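# Take one bottle from the cabinet, stand it on bench

## Task

Remove exactly one bottle from the cabinet and place it upright on the bench, leaving the remaining two bottles inside the cabinet.

## Robot and tools

Robot: two UR7e-style six-joint arms, left_arm and right_arm, each with a Robotiq 2F-140 gripper whose fingers can fold. Each arm stands on its own carriage on one shared floor track: left_rail carries left_arm and is always the one at larger y; right_rail carries right_arm. Names do not match image sides.

Frame: one scene frame fixed to the table. Table top is z = 0, +z up, +x is the direction the arms face, +y to their left. The track runs along y at x = 0 (y = 0 is its middle); the table starts at x = 0.17 m. An arm base sits at x = 0, y = its carriage position_m, z = 0.04 m. Gripper fingers point along the gripper's +z and open and close along its y. end_effector_position (metres) is the point between the closed pads; fingertips extend about 33 mm past it at small openings, about 9 mm when wide open. Reported hand poses can be a few centimetres off.

execute_actions(actions, cameras): actions is a list holding one action (empty list = just look; returns images and the scene number). An action may hold "rows", "steps", "until" and rail commands. rows: up to 15 rows, one per 1/30 s step. Each row is 18 numbers in [-1, 1], one row covering both arms: left_arm's six joint values (shoulder pan, shoulder lift, elbow, wrist 1, wrist 2, wrist 3), then its gripper position, force_limit, speed; then the same nine for right_arm. Joint values are offsets, scaled so 1.0 = 2.222 rad, measured from the Joint targets at the start of the call (not from the previous row); sending the same offset again moves further. Send 0 on all six to leave an arm's targets where they are. Gripper numbers are absolute commands: position +1 = 140 mm open, about -0.8 pads touching, -1 = close until blocked; force_limit from -1 (about 14 N) to +1 (about 58 N); speed -1 (about 30 mm/s) to +1 (about 250 mm/s). Faster closing squeezes harder. To keep a gripper unchanged, repeat its last three numbers; 0 is a real command. steps: 1 to 450 control steps (default 15), at least one per row; after the last row the arms keep heading to its targets. until: stops the action early on rail conditions, e.g. {"all": {"status": "ended"}} or {"left_rail": {"position_status": ["!=", "moving"]}}; numbers need a comparison like ">=".

Rails: {"left_rail": {"position_m": x, "speed_m_s": v, "acceleration_factor": a}}. position_m is an absolute place on the track in metres (left_rail -0.8 to 1.5, right_rail -1.5 to 0.8); speed 0.01 to 1 m/s; acceleration_factor 0.1 to 1. {"stop": true} brakes it. Keep the carriages at least 0.78 m apart. Wait for arrival (within 0.3 mm) before placing a gripper precisely; a drive carries the arm in its current pose.

move(target, speed, blend, stop_force, zero, blocking, cameras): target is one 18-number row, or a list of up to 15 rows, laid out as in rows; all joint values are offsets from the Joint targets at the call's start (each row counts from those, not from the previous row). speed is the top joint speed in rad/s, 0.01 to 3.14, default 0.5, one value or one per target. blend in rad rounds corners in a list. stop_force (3 to 120 N) ends an arm's path when its wrist senses that much push; use a slow speed with it and omit it when lifting off a contact. zero (default true) re-zeroes before the move. blocking=false returns early; then use wait or stop before further rows or moves. The result adds a move: line (done, off_target, moving, held, fault; limits=held if steps were withheld).

wait(seconds 0 to 10): let things run. stop(): brake a running move. zoom_image(camera, region [x0,y0,x1,y1] pixels, max 504 square) on cam_high, cam_front, cam_side, cam_left_wrist or cam_right_wrist. zero_wrist_force(arm). read_manual(section) gives licence text only. finished_scene(scene) ends the scene irreversibly; call it only once the bottle stands on the bench by itself.

Results: Joint positions and Joint velocities per arm (rail in m, then six joints in rad); Joint targets (the commanded angles that offsets count from); end effector position, quaternion wxyz and velocities; Tool commands; object_status (0 moving, 1 blocked while opening, 2 blocked while closing = likely holding, 3 reached position or pads met); position_measured in counts (3 fully open, about 139 = 60 mm, 230 pads met); Wrist force/torque in the gripper's own axes; Wrist depth 7x7 grids; rail position_m, position_status (moving, done, contact_stop, time_out, stopped, stopped_with_arm, stopped_for_other_arm, stopped_for_other_carriage) and position_answer. "joint command not followed" means the clearance check altered arm targets. "joint sent to its limit" means a joint hit its range end.

Cautions: grip with the outer quarter of the pads near the fingertips; deep grips let fingers fold and hold loosely. Don't jab fingertips into surfaces. A force over roughly 150 N, or joint torque at its limit (130 N m for big joints, 24.3 for wrists), stops an arm for 10 s. Arms are stiff: a target slightly past solid contact can fault. Never let the arms or grippers press on each other. Anything falling or set off the table (including the track or the metal strip) fails the task. Avoid drops, releasing moving parts, fast hits, hard pushes and heavy leverage on the wrist. Long holding or stretched poses heat motors; at 85 °C the arm locks for 30 to 60 s. Time spent thinking lets the scene run on.

Each tool is called after "Emit:" by a JSON object that holds its "op" and its "data", one argument or row to a line.

## Session

Emit:
{"op": "execute_actions", "data": {
  "actions": []
}}

Scene clock: 0.00 s.
left_arm: end_effector_position=(+0.3456, +1.0245, +0.5800) position_measured=3 object_status=3 end_effector_quat_wxyz=(+0.000, +0.000, +1.000, +0.000) | right_arm: end_effector_position=(+0.3456, -1.1112, +0.5800) position_measured=3 object_status=3 end_effector_quat_wxyz=(+0.000, +0.000, +1.000, +0.000)
Joint positions: left_arm=[0.997 -0.316 -1.725 0.971 -0.816 -1.571 -0.316] | right_arm=[-1.138 -0.316 -1.725 0.971 -0.816 -1.571 -0.316]
Joint velocities: within noise
Joint torques (N m): no reading
Wrist force (N): no reading
Wrist torque (N m): no reading
Wrist force, peak (N): no reading
Wrist depth (mm): cam_left_wrist=[650 634 630 626 611 664 602 / - 662 660 - 658 - - / - - - - - - 689 / - 140 - - - - 126 / - 112 - - - - - / - 1848 - - - - - / - 1802 1802 1773 1759 1745 1731] | cam_right_wrist=[653 665 661 663 655 665 661 / 690 703 688 685 683 688 683 / 724 722 726 719 719 724 717 / 762 147 717 770 762 741 137 / - 135 801 809 806 822 108 / 98 884 874 853 874 895 881 / 1941 1924 1958 1994 1976 2012 1958]
Joint targets: left_arm=[0.997 -0.316 -1.725 0.971 -0.816 -1.571 -0.316] | right_arm=[-1.138 -0.316 -1.725 0.971 -0.816 -1.571 -0.316]
Tool commands: left_gripper/position=+1.0 left_gripper/force_limit=+1.0 left_gripper/speed=+1.0 right_gripper/position=+1.0 right_gripper/force_limit=+1.0 right_gripper/speed=+1.0
left_rail: position_m=0.997 position_status=done
right_rail: position_m=-1.138 position_status=done

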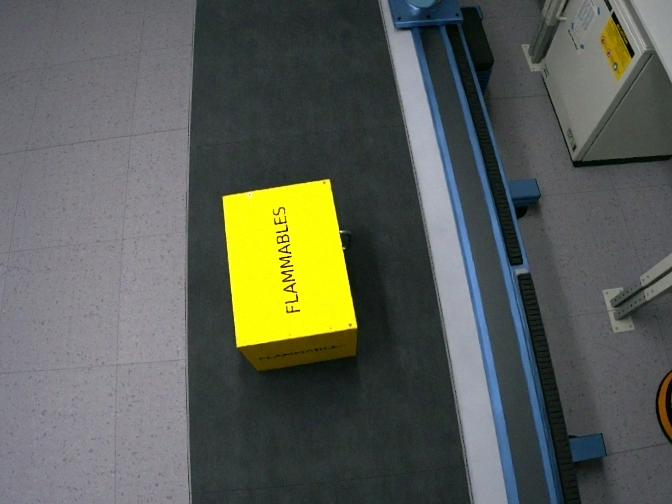

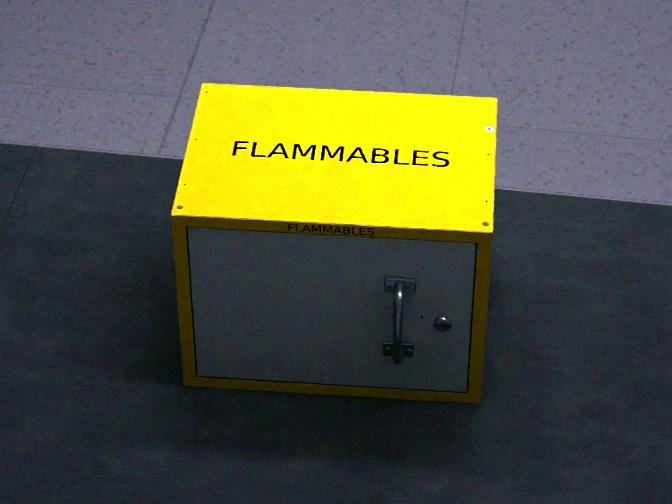

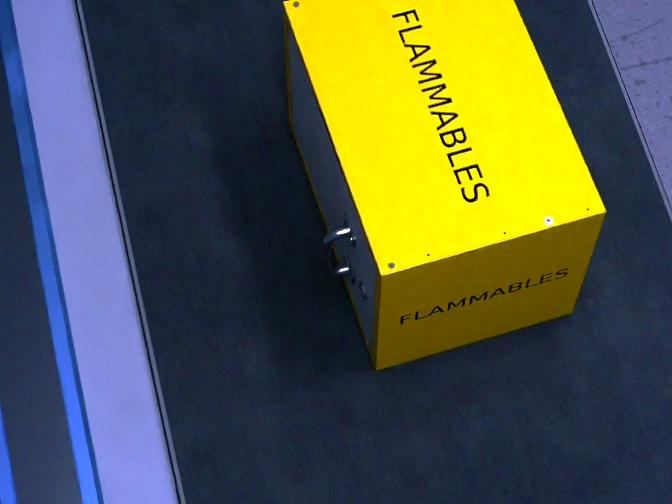

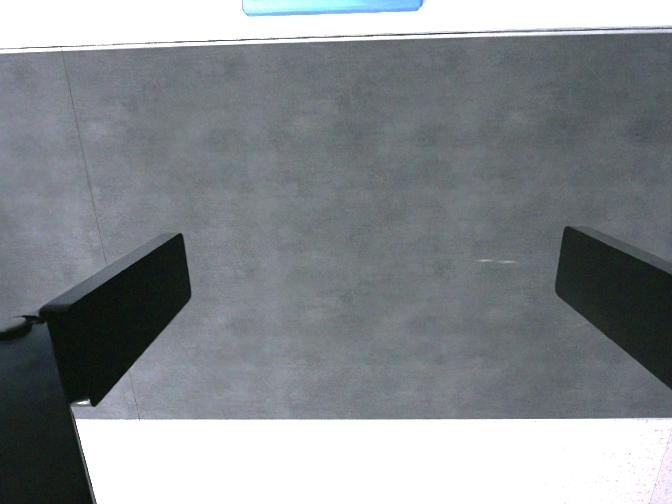

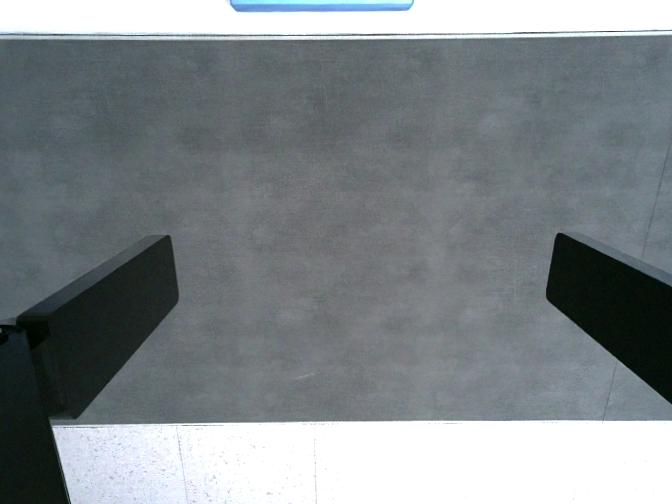

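Emit:
{"op": "zoom_image", "data": {
  "camera": "cam_side",
  "region": [280, 190, 420, 380]
}}

Emit:
{"op": "zoom_image", "data": {
  "camera": "cam_front",
  "region": [330, 220, 510, 420]
}}

Emit:
{"op": "execute_actions", "data": {
  "actions": [
    {"right_rail":{"position_m":-0.6},"steps":150,"until":{"right_rail":{"position_status":["!=","moving"]}}}
  ]
}}

Scaled by 2.653 from the camera's 672x504 image, which has a finer 960x720 frame.

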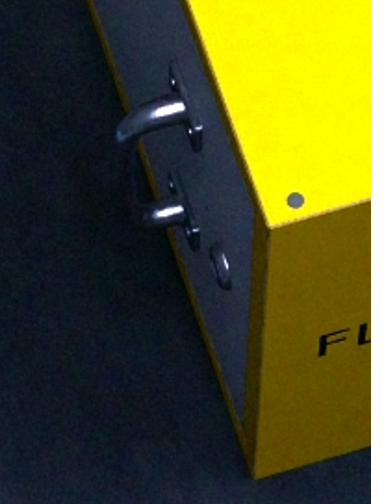

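Scaled by 2.520 from the camera's 672x504 image, which has a finer 960x720 frame.

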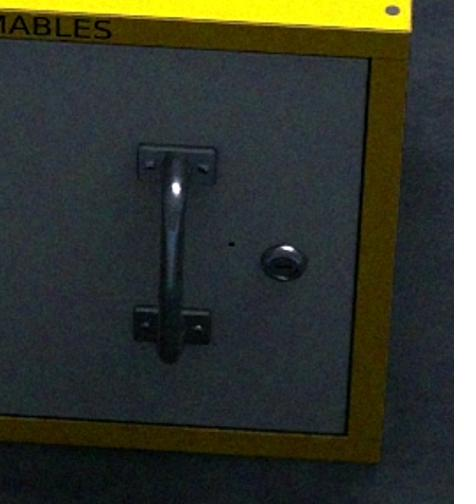

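Scene clock: 63.40 s.
left_arm: end_effector_position=(+0.3456, +1.0245, +0.5800) position_measured=3 object_status=3 end_effector_quat_wxyz=(+0.000, +0.000, +1.000, +0.000) | right_arm: end_effector_position=(+0.3456, -0.5728, +0.5800) position_measured=3 object_status=3 end_effector_quat_wxyz=(+0.000, +0.000, +1.000, +0.000)
Joint positions: left_arm=[0.997 -0.316 -1.725 0.971 -0.816 -1.571 -0.316] | right_arm=[-0.6 -0.316 -1.725 0.971 -0.816 -1.571 -0.316]
Joint torques (N m): left_arm=[-1.69 -11.99 -17.45 -2.93 0.11 -0.2] | right_arm=[0.08 -13.38 -17.45 -2.63 0.01 0.12]
Wrist force (N): left_arm=[0.1 0.1 0.1] | right_arm=[-0.1 -0.3 0.0]
Wrist torque (N m): left_arm=[0.02 -0.01 0.00] | right_arm=[-0.05 0.02 0.00]
Wrist force, peak (N): left_arm=[0.0 -0.4 0.1] | right_arm=[0.4 -1.5 0.0]
Wrist depth (mm): cam_left_wrist=[654 630 641 632 639 606 618 / - - 672 - - - - / - - - - - 714 656 / 723 139 - - - - 133 / - 113 852 788 - - - / - 1456 1559 1593 - - - / - 1759 1773 1802 1773 1773 1745] | cam_right_wrist=[663 653 659 657 657 663 659 / 679 688 679 679 685 669 688 / 726 729 726 722 756 694 717 / 722 147 767 764 764 754 497 / - 126 789 828 806 822 108 / 98 870 860 877 881 840 568 / 2031 1958 1941 1976 2031 2012 2031]
Joint targets: left_arm=[0.997 -0.316 -1.725 0.971 -0.816 -1.571 -0.316] | right_arm=[-0.600 -0.316 -1.725 0.971 -0.816 -1.571 -0.316]
Tool commands: left_gripper/position=+1.0 left_gripper/force_limit=+1.0 left_gripper/speed=+1.0 right_gripper/position=+1.0 right_gripper/force_limit=+1.0 right_gripper/speed=+1.0
left_rail: position_m=0.997 position_status=done
right_rail: position_m=-0.600 position_status=done

Emit:
{"op": "move", "data": {
  "target": [
    [0,0,0,0,0,0,1,1,1,0,0,0,0,-0.8398,0,0.4,0,0],
    [0,0,0,0,0,0,1,1,1,0.7556,0.3272,0.4325,-0.0531,-0.8398,0.1422,0.4,0,0]
  ],
  "speed": 1.2,
  "blend": [0.3,0],
  "cameras": ["all"]
}}

Scene clock: 94.90 s.
left_arm: end_effector_position=(+0.3456, +1.0245, +0.5800) position_measured=3 object_status=3 end_effector_quat_wxyz=(+0.000, +0.000, +1.000, +0.000) | right_arm: end_effector_position=(+0.2661, -0.8161, +0.7143) position_measured=78 object_status=3 end_effector_quat_wxyz=(-0.144, +0.000, +0.886, -0.442)
Joint positions: left_arm=[0.997 -0.316 -1.725 0.971 -0.816 -1.571 -0.316] | right_arm=[-0.6 -0.316 -1.725 0.971 -0.816 -2.537 -0.316]
Joint torques (N m): left_arm=[-0.52 -12.58 -17.8 -2.66 0.08 -0.25] | right_arm=[-0.56 -13.29 -17.71 -2.7 -0.5 0.13]
Wrist force (N): left_arm=[0.1 0.0 0.0] | right_arm=[0.6 2.4 -1.5]
Wrist torque (N m): left_arm=[0.00 -0.02 0.01] | right_arm=[0.17 -0.05 0.28]
Wrist force, peak (N): left_arm=[-0.1 -0.3 0.2] | right_arm=[-0.2 3.9 -1.6]
Wrist depth (mm): cam_left_wrist=[639 635 637 641 634 639 599 / 658 - 664 696 - - - / 714 - - - - 702 - / - 138 - 685 - - 126 / - 112 771 - - - - / - 839 808 - - 1863 - / - 1788 1788 1759 1745 1653 1691] | cam_right_wrist=[2465 2261 - 2812 2150 1741 708 / 2069 - - 2742 1119 860 708 / - - - 1362 1075 857 719 / - - 142 1380 - 145 699 / - 83 125 1424 945 116 89 / - 65 - 1625 1011 884 75 / - - 3482 2643 1006 - -]
Joint targets: left_arm=[0.997 -0.316 -1.725 0.971 -0.816 -1.571 -0.316] | right_arm=[-0.600 -0.316 -1.725 0.971 -0.816 -2.537 -0.316]
left_rail: position_m=0.997 position_status=done
right_rail: position_m=-0.600 position_status=done
move: held (right_arm; a check stopped the path); path passed 0 of 2 targets; limits=held; right_arm: the shoulder pan is farthest, 1.679 rad from its target
joint command not followed: on one or more control steps a check withheld the commanded joint targets of the right arm, and it was not sent them on those steps.
cause: the commanded joint targets, or the way to them, would bring two parts of the arm too close to each other (its gripper and another part of the arm, with joints 5 (wrist 1) to 7 (wrist 3) between them, 22 mm apart when it was first held).
camera_calibration:
cam_right_wrist: T_world_to_cam=[[-0.131919, 0.60224, -0.78734, 1.10245], [0.989122, 0.132122, -0.0646666, -0.0982644], [0.0650805, -0.787306, -0.613118, -0.0835345], [0, 0, 0, 1]] pos_world=[0.248067, -0.716726, 0.810436]

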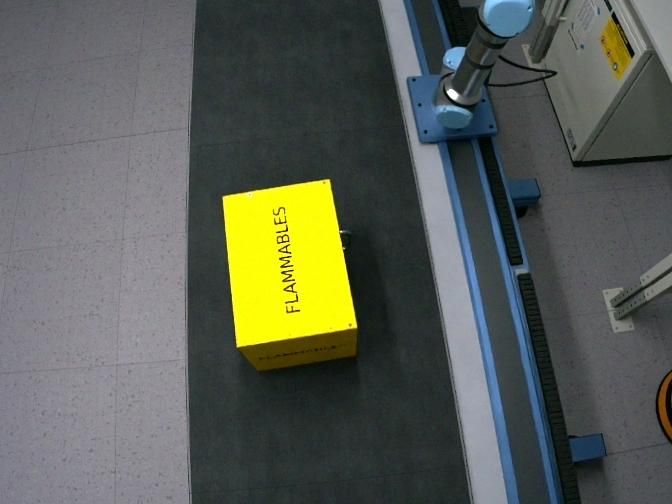

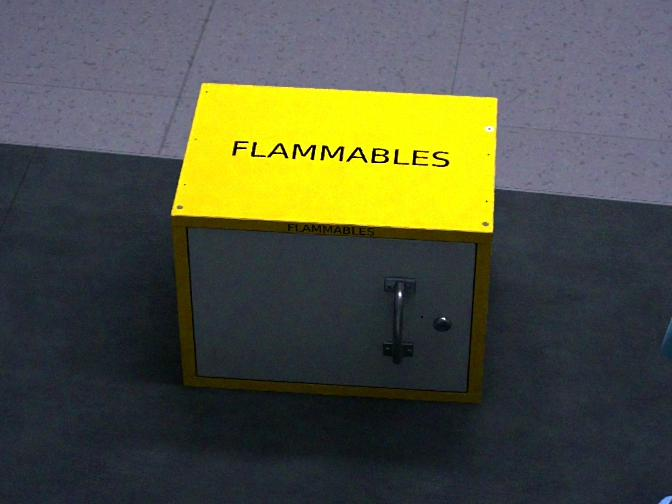

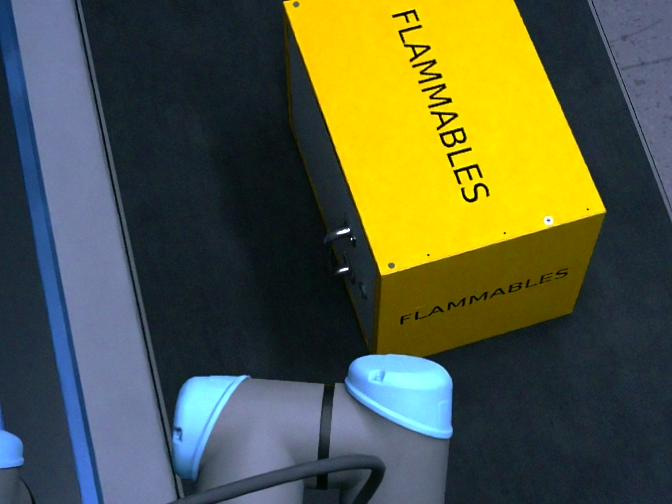

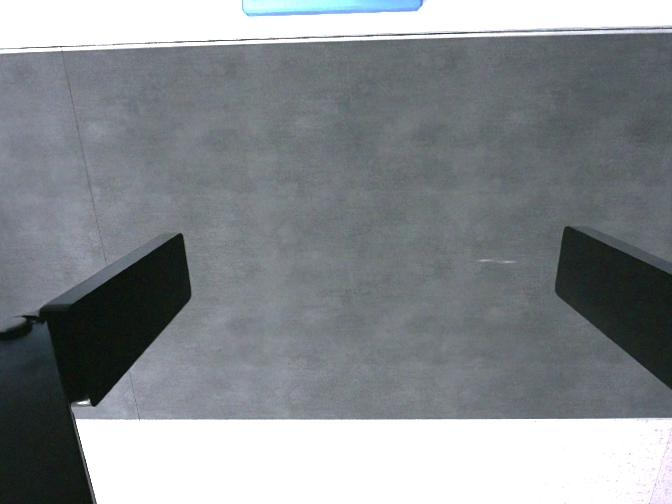

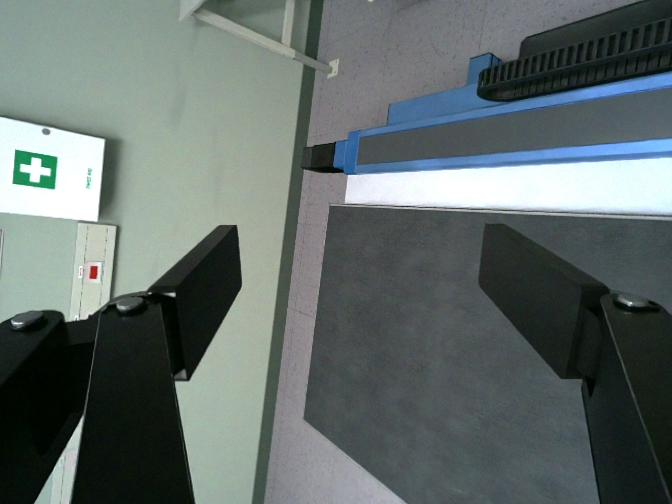

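Emit:
{"op": "execute_actions", "data": {
  "actions": [
    {"left_rail":{"position_m":0.6},"steps":150,"until":{"left_rail":{"position_status":["!=","moving"]}}}
  ]
}}

Emit:
{"op": "move", "data": {
  "target": [
    [-0.6706,0,0,0.7066,0.5617,0.1422,0.4,0,0,0,0,0,0,0.4347,0,0.4,0,0],
    [-0.6706,0.5252,0.0324,0.149,0.5617,0.1422,0.4,0,0,0,0,0,0,0.4347,0,0.4,0,0]
  ],
  "speed": 1.0,
  "blend": [0.1,0],
  "cameras": ["all"]
}}

Scene clock: 126.90 s.
left_arm: end_effector_position=(+0.3456, +0.6273, +0.5800) position_measured=3 object_status=3 end_effector_quat_wxyz=(+0.000, +0.000, +1.000, +0.000) | right_arm: end_effector_position=(+0.2661, -0.8160, +0.7143) position_measured=78 object_status=3 end_effector_quat_wxyz=(-0.144, +0.000, +0.886, -0.441)
Joint positions: left_arm=[0.6 -0.316 -1.725 0.971 -0.816 -1.571 -0.316] | right_arm=[-0.6 -0.316 -1.725 0.971 -0.816 -2.537 -0.316]
Joint torques (N m): left_arm=[-0.54 -11.4 -16.83 -2.63 -0.22 -0.28] | right_arm=[-0.04 -13.28 -17.63 -2.7 -0.6 0.14]
Wrist force (N): left_arm=[-0.1 -0.1 0.1] | right_arm=[0.3 2.6 -1.7]
Wrist torque (N m): left_arm=[-0.02 0.02 0.00] | right_arm=[0.23 0.00 0.27]
Wrist force, peak (N): left_arm=[0.0 1.5 -0.3] | right_arm=[0.5 2.9 -1.9]
Wrist depth (mm): cam_left_wrist=[637 635 645 625 619 618 582 / - - 649 - 654 - - / 702 - 681 - 674 677 - / - 139 726 - - - 126 / - 119 802 - - 782 - / - 1691 823 856 - 1506 - / - 1773 1773 1745 1802 1759 1704] | cam_right_wrist=[2150 - - 3046 2193 1674 731 / 1891 - - 2675 1113 857 714 / - - - 1290 1091 870 722 / - - 144 3427 - 145 701 / - 84 126 2643 1055 116 89 / - 65 3046 1239 988 853 75 / - - 3375 2493 997 - -]
Joint targets: left_arm=[0.600 -0.316 -1.725 0.971 -0.816 -1.571 -0.316] | right_arm=[-0.600 -0.316 -1.725 0.971 -0.816 -2.537 -0.316]
Tool commands: left_gripper/position=+1.0 left_gripper/force_limit=+1.0 left_gripper/speed=+1.0 right_gripper/position=+0.4 right_gripper/force_limit=+0.0 right_gripper/speed=+0.0
left_rail: position_m=0.600 position_status=done
right_rail: position_m=-0.600 position_status=done

Scene clock: 130.53 s.
left_arm: end_effector_position=(+0.2746, -0.0921, +0.1454) position_measured=78 object_status=3 end_effector_quat_wxyz=(-0.031, +0.707, +0.031, +0.706) | right_arm: end_effector_position=(+0.3456, -0.5728, +0.5800) position_measured=78 object_status=3 end_effector_quat_wxyz=(+0.000, +0.000, +1.000, +0.000)
Joint positions: left_arm=[0.6 -1.806 -0.558 1.042 -0.485 -0.323 0] | right_arm=[-0.6 -0.316 -1.725 0.971 -0.816 -1.571 -0.316]
Joint torques (N m): left_arm=[-5.6 -48.66 -6 -0.93 1.65 1.97] | right_arm=[-0.52 -13.73 -17.51 -2.7 1.6 0.19]
Wrist force (N): left_arm=[0.3 -1.5 0.1] | right_arm=[0.1 -0.3 0.0]
Wrist torque (N m): left_arm=[-0.18 0.65 -0.10] | right_arm=[-0.06 -0.03 0.00]
Wrist force, peak (N): left_arm=[-4.6 -1.2 0.0] | right_arm=[0.1 2.7 -1.8]
Wrist depth (mm): cam_left_wrist=[278 276 274 271 268 262 - / 294 291 289 283 281 281 3791 / 311 304 306 300 295 4311 2971 / 328 326 158 313 315 138 670 / - 88 332 332 334 118 82 / - - - - 288 - - / - - - - 240 - -] | cam_right_wrist=[651 651 657 667 657 665 655 / 692 694 679 688 679 677 681 / 731 726 710 719 714 722 739 / 762 744 751 767 754 145 573 / - 83 809 803 812 116 88 / - 65 870 870 870 - 75 / - - 1941 1994 1958 2109 -]
Joint targets: left_arm=[0.600 -1.806 -0.558 1.043 -0.485 -0.323 0.000] | right_arm=[-0.600 -0.316 -1.725 0.971 -0.816 -1.571 -0.316]
left_rail: position_m=0.600 position_status=done
right_rail: position_m=-0.600 position_status=done
move: done
camera_calibration:
cam_left_wrist: T_world_to_cam=[[0.116473, -0.993094, -0.0140899, -0.110182], [-0.321065, -0.0242232, -0.946747, 0.225869], [0.939868, 0.114794, -0.321669, -0.0553605], [0, 0, 0, 1]] pos_world=[0.137383, -0.0975943, 0.194481]
cam_right_wrist: T_world_to_cam=[[-0.0020034, 0.999943, -0.0105342, 0.593056], [0.947626, 0.00526274, 0.319337, -0.498847], [0.319374, -0.00934272, -0.947583, 0.572145], [0, 0, 0, 1]] pos_world=[0.29118, -0.585051, 0.707703]

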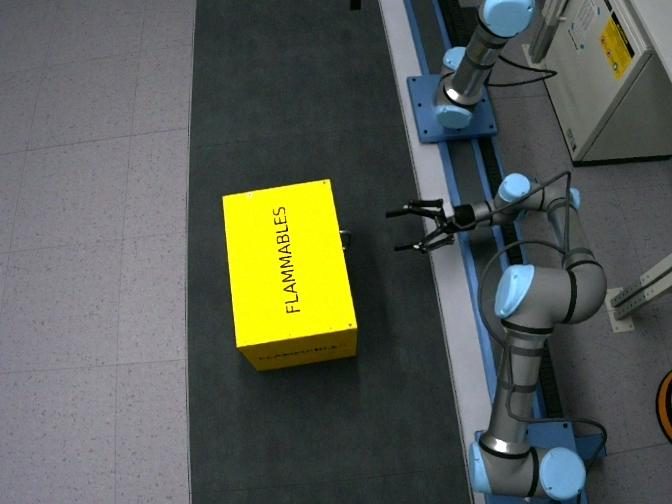

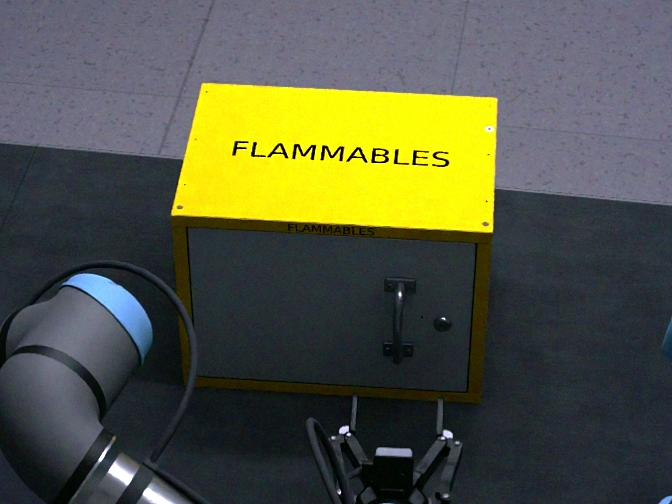

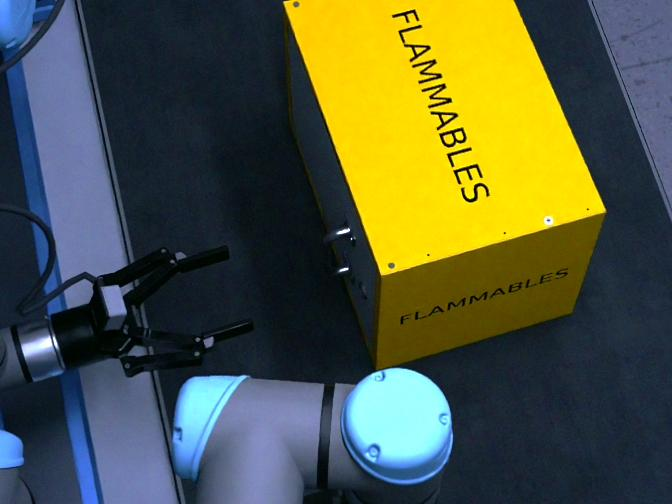

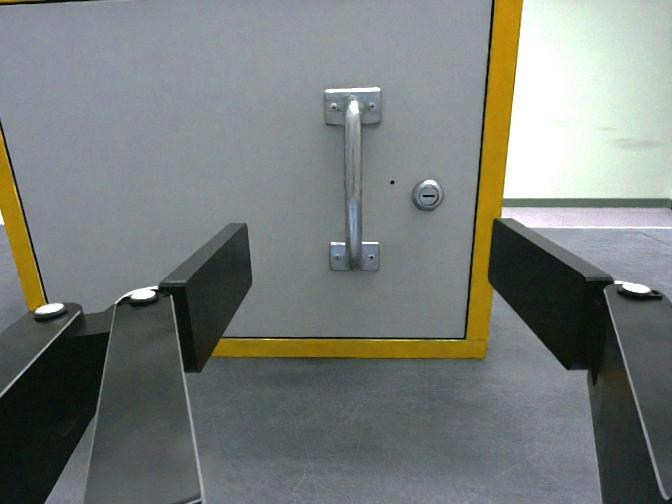

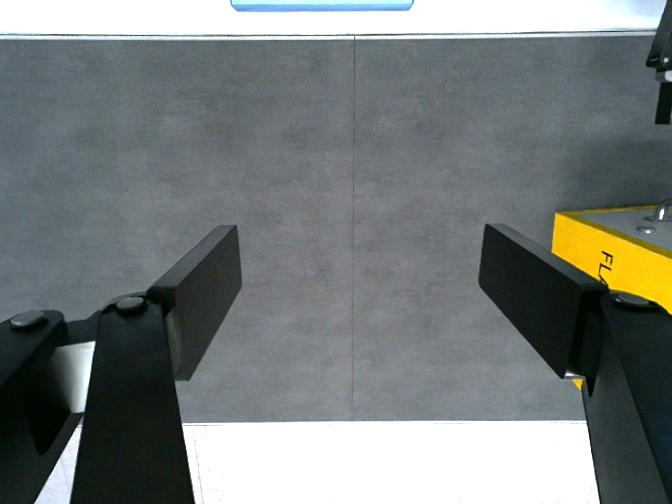

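Emit:
{"op": "move", "data": {
  "target": [0.0709,-0.0124,0.0253,-0.0129,0.0711,0,0.4,0,0,0,0,0,0,0,0,0.4,0,0],
  "speed": 0.12,
  "stop_force": 15,
  "cameras": ["cam_left_wrist","cam_side"]
}}

Scene clock: 152.43 s.
left_arm: end_effector_position=(+0.3888, -0.0772, +0.1453) position_measured=78 object_status=3 end_effector_quat_wxyz=(-0.030, +0.706, +0.031, +0.706) | right_arm: end_effector_position=(+0.3456, -0.5728, +0.5800) position_measured=78 object_status=3 end_effector_quat_wxyz=(+0.000, +0.000, +1.000, +0.000)
Joint positions: left_arm=[0.6 -1.649 -0.586 1.099 -0.514 -0.165 0] | right_arm=[-0.6 -0.316 -1.725 0.971 -0.816 -1.571 -0.316]
Joint torques (N m): left_arm=[9.5 -64.69 -5.02 -1.08 2.41 1.58] | right_arm=[-0.51 -14.35 -17.19 -2.73 1.49 0.27]
Wrist force (N): left_arm=[0.5 -1.5 0.2] | right_arm=[0.1 -0.1 0.0]
Wrist torque (N m): left_arm=[-0.18 0.60 -0.10] | right_arm=[-0.03 -0.02 -0.01]
Wrist force, peak (N): left_arm=[0.4 -1.8 1.2] | right_arm=[0.4 -0.5 -0.2]
Wrist depth (mm): cam_left_wrist=[174 172 171 169 167 166 163 / 184 182 180 176 177 174 175 / 194 193 190 186 185 184 181 / 205 201 196 196 197 138 196 / - 88 211 207 207 128 82 / - - 228 225 222 218 - / - - 235 236 232 - -] | cam_right_wrist=[657 653 651 655 657 657 661 / 681 683 685 677 685 688 688 / 712 731 724 729 724 726 722 / 764 759 143 756 770 144 565 / - 84 795 - 834 116 89 / - 65 853 874 877 881 75 / - - 2031 1941 1958 1976 -]
Joint targets: left_arm=[0.600 -1.649 -0.586 1.099 -0.514 -0.165 0.000] | right_arm=[-0.600 -0.316 -1.725 0.971 -0.816 -1.571 -0.316]
left_rail: position_m=0.600 position_status=done
right_rail: position_m=-0.600 position_status=done
move: done
camera_calibration:
cam_left_wrist: T_world_to_cam=[[0.116033, -0.993145, -0.0141415, -0.10847], [-0.320888, -0.0240087, -0.946813, 0.262788], [0.939983, 0.114399, -0.321474, -0.164547], [0, 0, 0, 1]] pos_world=[0.251583, -0.0825927, 0.19438]
Images, in order (width x height): cam_side 672x504, cam_left_wrist 672x504.

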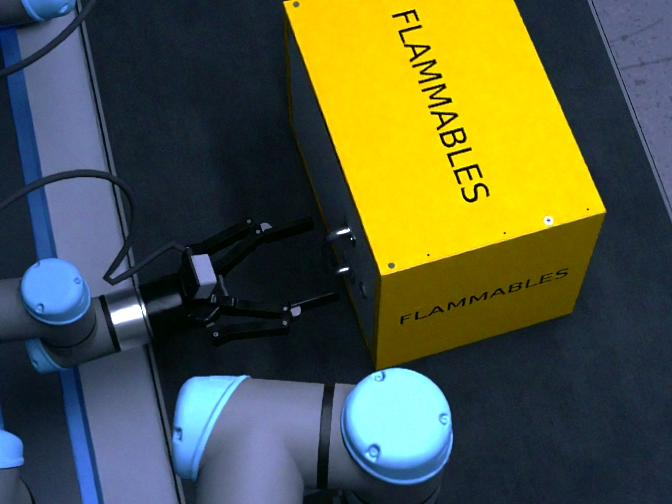

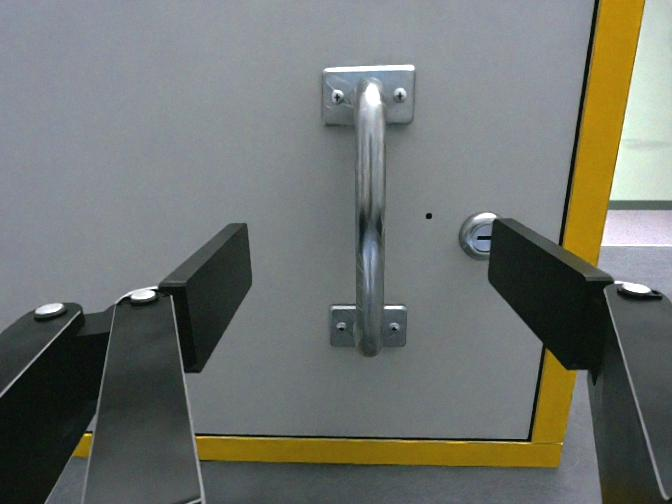

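Emit:
{"op": "execute_actions", "data": {
  "actions": [
    {"rows":[[0,0,0,0,0,0,-1,0.3,-0.9,0,0,0,0,0,0,0.4,0,0]],"steps":130}
  ],
  "cameras": ["cam_left_wrist"]
}}

Scene clock: 160.73 s.
left_arm: end_effector_position=(+0.3888, -0.0771, +0.1453) position_measured=215 object_status=2 end_effector_quat_wxyz=(-0.030, +0.706, +0.031, +0.706) | right_arm: end_effector_position=(+0.3456, -0.5728, +0.5800) position_measured=78 object_status=3 end_effector_quat_wxyz=(+0.000, +0.000, +1.000, +0.000)
Joint positions: left_arm=[0.6 -1.649 -0.586 1.099 -0.514 -0.165 0] | right_arm=[-0.6 -0.316 -1.725 0.971 -0.816 -1.571 -0.316]
Joint torques (N m): left_arm=[7.74 -58.6 -6.22 2.69 -5.16 0.92] | right_arm=[-0.94 -14.45 -17.3 -2.59 1.42 0.21]
Wrist force (N): left_arm=[0.7 7.3 -3.8] | right_arm=[0.0 -0.3 0.0]
Wrist torque (N m): left_arm=[-0.35 0.57 0.04] | right_arm=[-0.05 0.01 -0.01]
Wrist force, peak (N): left_arm=[0.7 7.7 -4.1] | right_arm=[-0.2 -0.5 0.4]
Wrist depth (mm): cam_left_wrist=[174 173 171 169 167 166 164 / 184 182 180 176 175 174 171 / 194 193 190 186 185 184 182 / 205 203 200 155 191 192 3054 / 219 213 - 93 78 81 197 / - - - - - 75 60 / - - - - - - -] | cam_right_wrist=[651 653 649 653 667 657 667 / 685 685 690 675 683 677 683 / 734 719 726 724 719 731 714 / - 762 756 772 770 145 567 / - 84 126 812 803 116 89 / - 65 860 864 881 870 75 / - - 2012 1994 2012 2031 -]
Joint targets: left_arm=[0.600 -1.649 -0.586 1.099 -0.514 -0.165 0.000] | right_arm=[-0.600 -0.316 -1.725 0.971 -0.816 -1.571 -0.316]
left_rail: position_m=0.600 position_status=done
right_rail: position_m=-0.600 position_status=done
camera_calibration:
cam_left_wrist: T_world_to_cam=[[0.116033, -0.993145, -0.0141415, -0.10847], [-0.320888, -0.0240087, -0.946813, 0.262788], [0.939983, 0.114399, -0.321474, -0.164547], [0, 0, 0, 1]] pos_world=[0.251583, -0.0825927, 0.19438]
Images, in order (width x height): cam_left_wrist 672x504.

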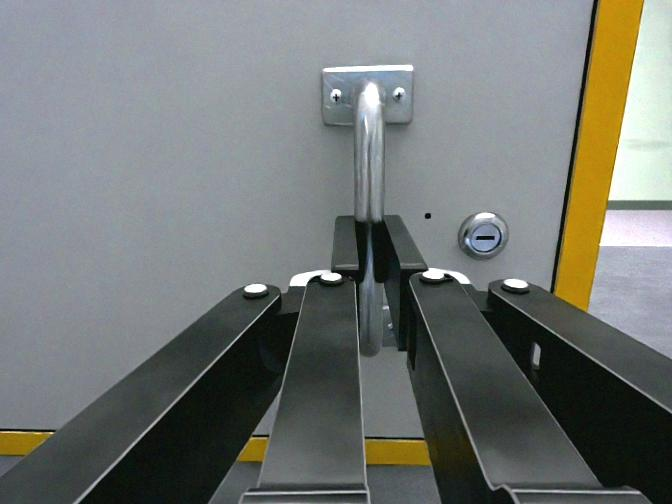

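Emit:
{"op": "move", "data": {
  "target": [
    [-0.0345,-0.0491,0.0998,-0.0507,0.0205,0,-1,0.3,-0.9,0,0,0,0,0,0,0.4,0,0],
    [-0.0708,-0.0963,0.1952,-0.0989,0.0392,0,-1,0.3,-0.9,0,0,0,0,0,0,0.4,0,0]
  ],
  "speed": 0.15,
  "blend": [0.03,0],
  "stop_force": 60,
  "cameras": ["cam_left_wrist","cam_high"]
}}

Scene clock: 197.60 s.
left_arm: end_effector_position=(+0.3000, -0.0515, +0.1453) position_measured=215 object_status=2 end_effector_quat_wxyz=(+0.056, +0.705, -0.055, +0.705) | right_arm: end_effector_position=(+0.3456, -0.5728, +0.5800) position_measured=78 object_status=3 end_effector_quat_wxyz=(+0.000, +0.000, +1.000, +0.000)
Joint positions: left_arm=[0.6 -1.806 -0.8 1.532 -0.733 -0.078 0] | right_arm=[-0.6 -0.316 -1.725 0.971 -0.816 -1.571 -0.316]
Joint torques (N m): left_arm=[-9.85 -59.33 -4.26 -0.72 0.96 -0.68] | right_arm=[-1.28 -14.93 -17.71 -2.7 1.35 0.28]
Wrist force (N): left_arm=[-5.4 2.2 2.5] | right_arm=[0.1 -0.2 0.4]
Wrist torque (N m): left_arm=[-0.55 0.53 -0.09] | right_arm=[-0.04 -0.03 0.00]
Wrist force, peak (N): left_arm=[-0.4 -12.0 5.4] | right_arm=[0.1 -0.5 0.5]
Wrist depth (mm): cam_left_wrist=[- 182 176 171 166 161 160 / 198 192 185 178 174 169 2893 / 211 204 196 190 183 178 5786 / 223 216 208 156 188 187 - / 237 228 - 93 79 81 - / - - - - - 75 60 / - - - - - - -] | cam_right_wrist=[655 645 655 659 671 661 665 / 679 685 681 685 677 683 688 / 717 724 722 726 712 717 724 / 767 749 164 764 764 145 598 / - 83 803 809 809 116 89 / - 65 834 870 881 884 75 / - - 2031 2012 1994 1941 -]
Joint targets: left_arm=[0.600 -1.806 -0.800 1.532 -0.733 -0.078 0.000] | right_arm=[-0.600 -0.316 -1.725 0.971 -0.816 -1.571 -0.316]
left_rail: position_m=0.600 position_status=done
right_rail: position_m=-0.600 position_status=done
move: done
camera_calibration:
cam_left_wrist: T_world_to_cam=[[-0.127742, -0.991707, -0.0141433, 0.000591676], [-0.317159, 0.0543562, -0.946813, 0.237834], [0.93973, -0.116462, -0.321472, -0.0958479], [0, 0, 0, 1]] pos_world=[0.165578, -0.0235036, 0.19438]
Images, in order (width x height): cam_high 672x504, cam_left_wrist 672x504.

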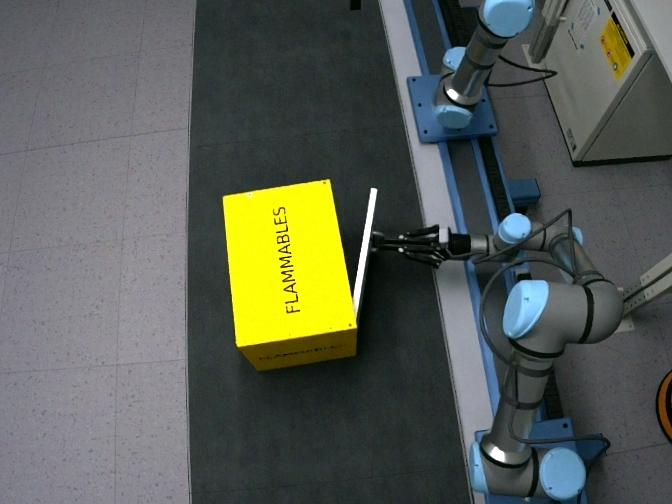

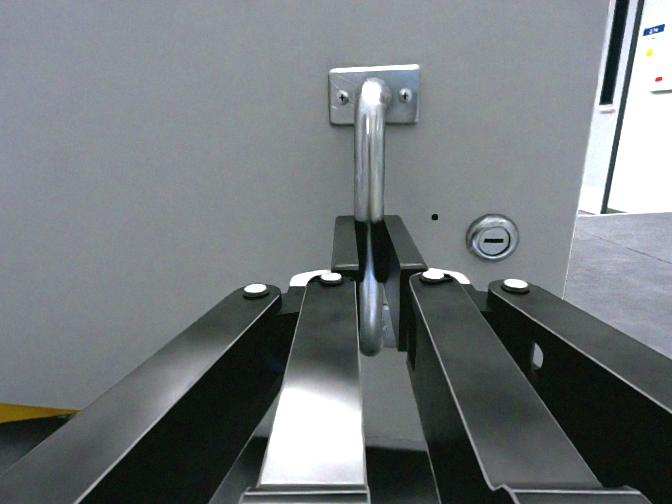

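Emit:
{"op": "move", "data": {
  "target": [
    [-0.0382,-0.0462,0.0928,-0.0467,0.0167,0,-1,0.3,-0.9,0,0,0,0,0,0,0.4,0,0],
    [-0.0792,-0.0921,0.1845,-0.0924,0.0308,0,-1,0.3,-0.9,0,0,0,0,0,0,0.4,0,0],
    [-0.1243,-0.1387,0.2763,-0.1376,0.0406,0,-1,0.3,-0.9,0,0,0,0,0,0,0.4,0,0],
    [-0.1767,-0.1866,0.3689,-0.1822,0.0432,0,-1,0.3,-0.9,0,0,0,0,0,0,0.4,0,0]
  ],
  "speed": 0.25,
  "blend": [0.03,0.03,0.03,0],
  "stop_force": 60,
  "cameras": ["cam_left_wrist","cam_high","cam_front","cam_right_wrist"]
}}

Scene clock: 206.73 s.
left_arm: end_effector_position=(+0.1726, +0.0812, +0.1451) position_measured=215 object_status=2 end_effector_quat_wxyz=(+0.225, +0.671, -0.224, +0.670) | right_arm: end_effector_position=(+0.3456, -0.5728, +0.5800) position_measured=78 object_status=3 end_effector_quat_wxyz=(+0.000, +0.000, +1.000, +0.000)
Joint positions: left_arm=[0.6 -2.198 -1.214 2.352 -1.138 0.018 0] | right_arm=[-0.6 -0.316 -1.725 0.971 -0.816 -1.571 -0.316]
Joint torques (N m): left_arm=[-8 -35.65 5.35 -1.02 0.72 -1.29] | right_arm=[-1.81 -15.12 -17.1 -2.78 1.38 0.23]
Wrist force (N): left_arm=[-4.8 2.3 2.0] | right_arm=[-0.2 0.0 0.2]
Wrist torque (N m): left_arm=[-0.60 0.49 -0.27] | right_arm=[0.00 0.04 0.00]
Wrist force, peak (N): left_arm=[-14.8 0.9 2.8] | right_arm=[0.2 -0.6 0.2]
Wrist depth (mm): cam_left_wrist=[217 204 188 176 163 153 147 / 235 215 199 184 169 160 152 / 252 231 211 197 180 168 161 / 278 251 224 156 184 174 - / 286 267 - 86 79 78 - / - - - - - 75 60 / - - - - - - -] | cam_right_wrist=[653 659 661 659 659 671 655 / 710 694 679 683 692 683 699 / 726 701 734 722 731 731 714 / 754 754 741 767 772 145 598 / - 84 806 822 825 116 89 / - 65 870 874 877 881 75 / - - 1907 1891 2031 1994 -]
Joint targets: left_arm=[0.600 -2.198 -1.214 2.352 -1.138 0.018 0.000] | right_arm=[-0.600 -0.316 -1.725 0.971 -0.816 -1.571 -0.316]
left_rail: position_m=0.600 position_status=done
right_rail: position_m=-0.600 position_status=done
move: done
camera_calibration:
cam_left_wrist: T_world_to_cam=[[-0.578251, -0.815733, -0.014321, 0.179246], [-0.254365, 0.196935, -0.946845, 0.167596], [0.775193, -0.543871, -0.321372, 0.102451], [0, 0, 0, 1]] pos_world=[0.0668603, 0.168931, 0.194179]
cam_right_wrist: T_world_to_cam=[[-0.0020034, 0.999943, -0.0105342, 0.593056], [0.947626, 0.00526274, 0.319337, -0.498847], [0.319374, -0.00934272, -0.947583, 0.572145], [0, 0, 0, 1]] pos_world=[0.29118, -0.585051, 0.707703]
Images, in order (width x height): cam_high 672x504, cam_front 672x504, cam_left_wrist 672x504, cam_right_wrist 672x504.

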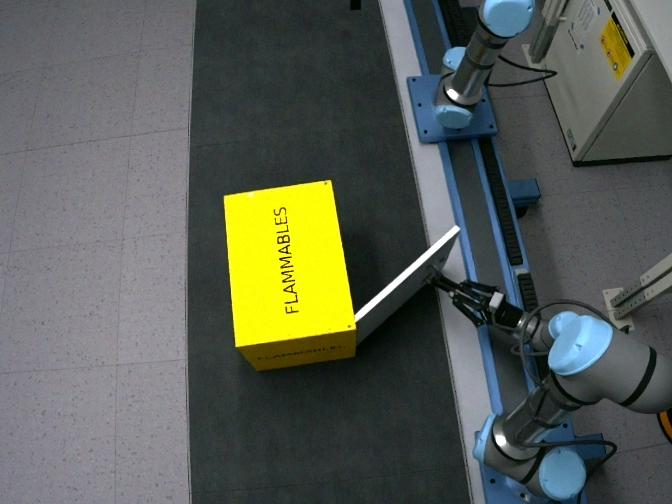

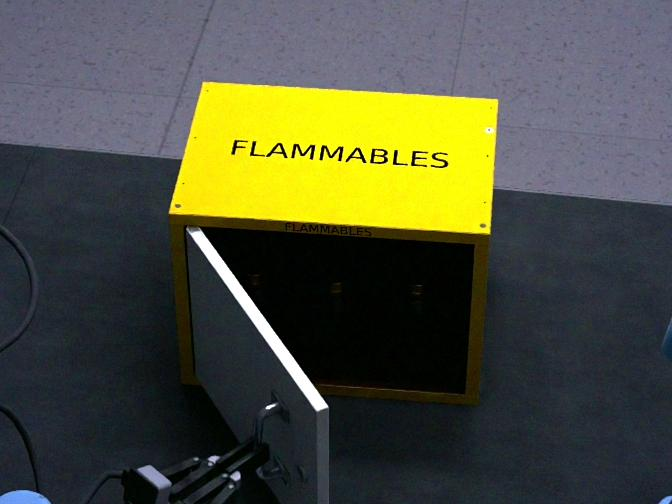

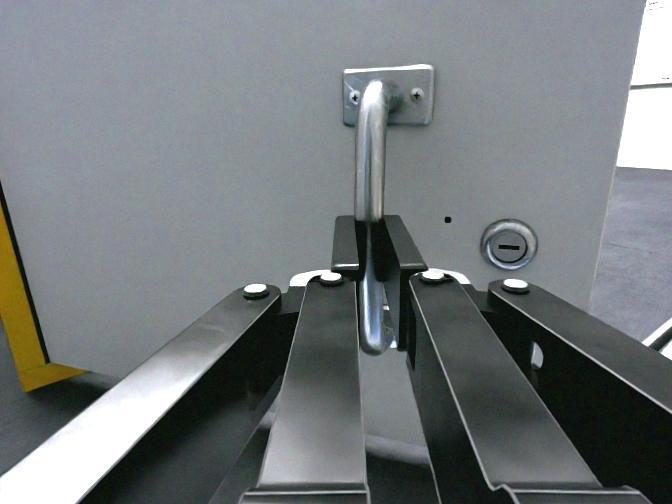

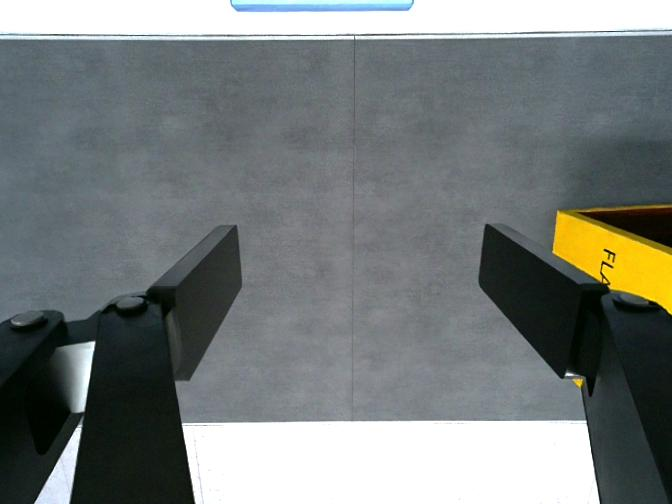

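Emit:
{"op": "zoom_image", "data": {
  "camera": "cam_front",
  "region": [180, 210, 500, 410]
}}

Scaled by 1.575 from the camera's 672x504 image, which has a finer 960x720 frame.

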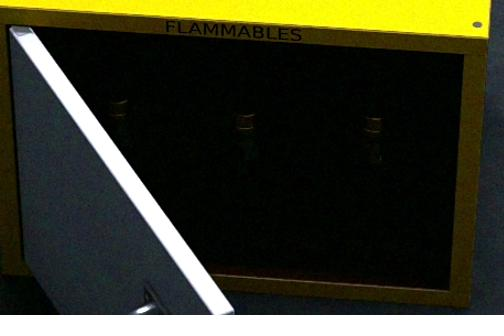

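Emit:
{"op": "execute_actions", "data": {
  "actions": [
    {"right_rail":{"position_m":-0.75},"steps":100,"until":{"right_rail":{"position_status":["!=","moving"]}}}
  ]
}}

Emit:
{"op": "move", "data": {
  "target": [
    [0,0,0,0,0,0,-1,0.3,-0.9,0,0,0,0,0.7305,0.1422,0.4,0,0],
    [0,0,0,0,0,0,-1,0.3,-0.9,-0.5019,-0.0880,-0.8297,-0.8110,0.7305,0.1422,0.4,0,0]
  ],
  "speed": 0.9,
  "blend": [0.3,0]
}}

Emit:
{"op": "move", "data": {
  "target": [0,0,0,0,0,0,-1,0.3,-0.9,0,-0.1896,-0.2979,0.0948,0,0,0.4,0,0],
  "speed": 0.6,
  "cameras": ["cam_right_wrist","cam_front"]
}}

Scene clock: 254.23 s.
left_arm: end_effector_position=(+0.1726, +0.0811, +0.1451) position_measured=215 object_status=2 end_effector_quat_wxyz=(+0.225, +0.671, -0.224, +0.670) | right_arm: end_effector_position=(+0.3456, -0.7228, +0.5800) position_measured=78 object_status=3 end_effector_quat_wxyz=(+0.000, +0.000, +1.000, +0.000)
Joint positions: left_arm=[0.6 -2.198 -1.214 2.352 -1.138 0.018 0] | right_arm=[-0.75 -0.316 -1.725 0.971 -0.816 -1.571 -0.316]
Joint torques (N m): left_arm=[-6.66 -35.72 -1.55 -0.93 -0.93 -1.37] | right_arm=[-1.85 -15.98 -17.12 -2.74 0.37 0.26]
Wrist force (N): left_arm=[-4.4 0.3 -1.0] | right_arm=[0.2 -0.4 0.1]
Wrist torque (N m): left_arm=[-0.63 0.48 -0.27] | right_arm=[-0.07 -0.05 0.00]
Wrist force, peak (N): left_arm=[-5.0 2.4 2.1] | right_arm=[0.0 -1.3 0.1]
Wrist depth (mm): cam_left_wrist=[217 205 187 175 162 153 148 / 236 216 200 185 170 161 156 / 252 231 212 197 180 168 161 / 270 248 227 156 184 175 172 / 293 267 - 86 79 78 391 / - - - - - 75 60 / - - - - - - -] | cam_right_wrist=[659 655 657 663 655 657 659 / 688 688 683 677 688 685 685 / 722 736 731 722 724 708 717 / 764 762 164 751 767 138 772 / - 83 143 822 834 116 89 / - 65 892 884 860 870 75 / - - 2050 2031 1976 1976 -]
Joint targets: left_arm=[0.600 -2.198 -1.214 2.352 -1.138 0.018 0.000] | right_arm=[-0.750 -0.316 -1.725 0.971 -0.816 -1.571 -0.316]
Tool commands: left_gripper/position=-1.0 left_gripper/force_limit=+0.3 left_gripper/speed=-0.9 right_gripper/position=+0.4 right_gripper/force_limit=+0.0 right_gripper/speed=+0.0
left_rail: position_m=0.600 position_status=done
right_rail: position_m=-0.750 position_status=done

Scene clock: 258.77 s.
left_arm: end_effector_position=(+0.1726, +0.0811, +0.1451) position_measured=215 object_status=2 end_effector_quat_wxyz=(+0.225, +0.671, -0.224, +0.670) | right_arm: end_effector_position=(+0.3589, -0.1136, +0.6589) position_measured=78 object_status=3 end_effector_quat_wxyz=(-0.325, +0.669, -0.269, +0.612)
Joint positions: left_arm=[0.6 -2.198 -1.214 2.352 -1.138 0.018 0] | right_arm=[-0.75 -1.431 -1.921 -0.873 -2.618 0.052 0]
Joint torques (N m): left_arm=[-6.7 -34.36 -9.6 -1.03 -2.94 -1.47] | right_arm=[-12.2 30.99 17.8 1.01 -2.03 2.22]
Wrist force (N): left_arm=[-4.6 0.3 -1.2] | right_arm=[-0.1 3.8 -3.7]
Wrist torque (N m): left_arm=[-0.62 0.50 -0.27] | right_arm=[0.51 0.10 0.30]
Wrist force, peak (N): left_arm=[-4.9 0.7 -1.1] | right_arm=[-2.1 6.7 -0.5]
Wrist depth (mm): cam_left_wrist=[217 204 189 175 163 153 148 / 234 217 199 184 169 160 153 / 251 232 211 197 180 168 160 / 270 248 228 156 184 174 - / 294 270 - 86 78 78 - / - - - - - 75 60 / - - - - - - -] | cam_right_wrist=[2410 - - 5101 5484 4874 3427 / - - 4768 - - 4301 2964 / - - 5350 4985 3427 3089 2309 / - - 5772 4874 4139 145 1958 / - 83 126 4768 3226 116 89 / - 65 4570 3596 2551 529 75 / - - 3848 2886 551 471 -]
Joint targets: left_arm=[0.600 -2.198 -1.214 2.352 -1.138 0.018 0.000] | right_arm=[-0.750 -1.431 -1.921 -0.873 -2.618 0.052 0.000]
left_rail: position_m=0.600 position_status=done
right_rail: position_m=-0.750 position_status=done
move: done

Scene clock: 260.47 s.
left_arm: end_effector_position=(+0.1726, +0.0811, +0.1451) position_measured=215 object_status=2 end_effector_quat_wxyz=(+0.225, +0.671, -0.224, +0.670) | right_arm: end_effector_position=(+0.3603, -0.1230, +0.1445) position_measured=78 object_status=3 end_effector_quat_wxyz=(-0.031, +0.706, +0.031, +0.706)
Joint positions: left_arm=[0.6 -2.198 -1.214 2.352 -1.138 0.018 0] | right_arm=[-0.75 -1.431 -2.342 -1.535 -2.407 0.052 0]
Joint torques (N m): left_arm=[-5.86 -35.69 -13.75 -0.77 -3.08 -1.36] | right_arm=[-3.65 42.08 7.1 1.31 -1.31 2.12]
Wrist force (N): left_arm=[-4.6 0.4 -1.1] | right_arm=[-1.6 2.2 -3.7]
Wrist torque (N m): left_arm=[-0.61 0.51 -0.28] | right_arm=[0.50 0.32 0.12]
Wrist force, peak (N): left_arm=[-4.9 0.6 -1.1] | right_arm=[-5.5 3.7 -3.8]
Wrist depth (mm): cam_left_wrist=[- 205 186 175 161 153 147 / 235 217 199 184 169 160 153 / 252 231 211 197 180 168 222 / 270 247 228 156 184 175 230 / 294 266 - 86 79 78 - / - - - - - 75 60 / - - - - - - -] | cam_right_wrist=[407 441 432 436 259 4139 4570 / 449 475 475 469 257 - 4985 / 427 507 502 497 254 3226 - / 331 526 519 334 301 144 639 / - 83 350 335 299 116 89 / - 65 277 276 266 303 75 / - - 241 240 241 241 -]
Joint targets: left_arm=[0.600 -2.198 -1.214 2.352 -1.138 0.018 0.000] | right_arm=[-0.750 -1.431 -2.342 -1.535 -2.407 0.052 0.000]
left_rail: position_m=0.600 position_status=done
right_rail: position_m=-0.750 position_status=done
move: done
camera_calibration:
cam_right_wrist: T_world_to_cam=[[0.0976211, -0.995219, 0.00300416, -0.144477], [-0.31758, -0.0340119, -0.947621, 0.258007], [0.943193, 0.0915538, -0.319382, -0.144054], [0, 0, 0, 1]] pos_world=[0.231913, -0.121823, 0.198918]
Images, in order (width x height): cam_front 672x504, cam_right_wrist 672x504.

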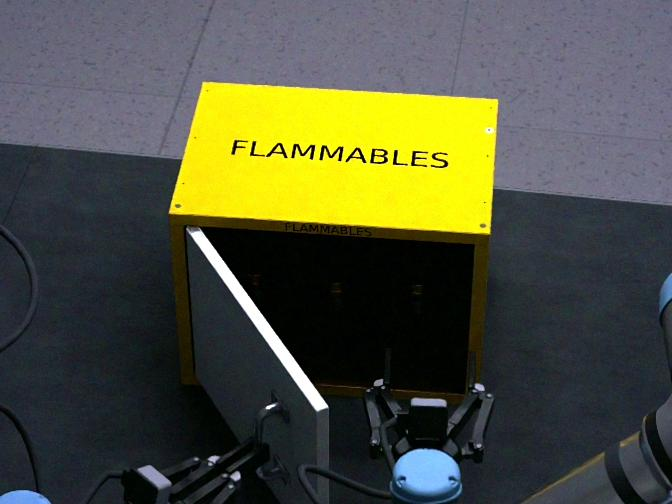

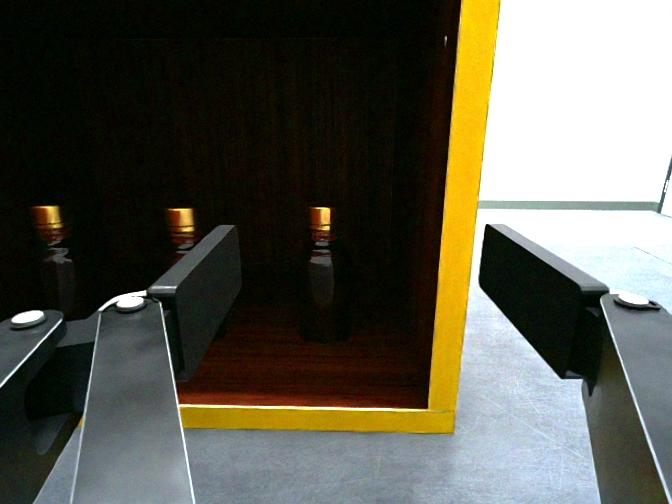

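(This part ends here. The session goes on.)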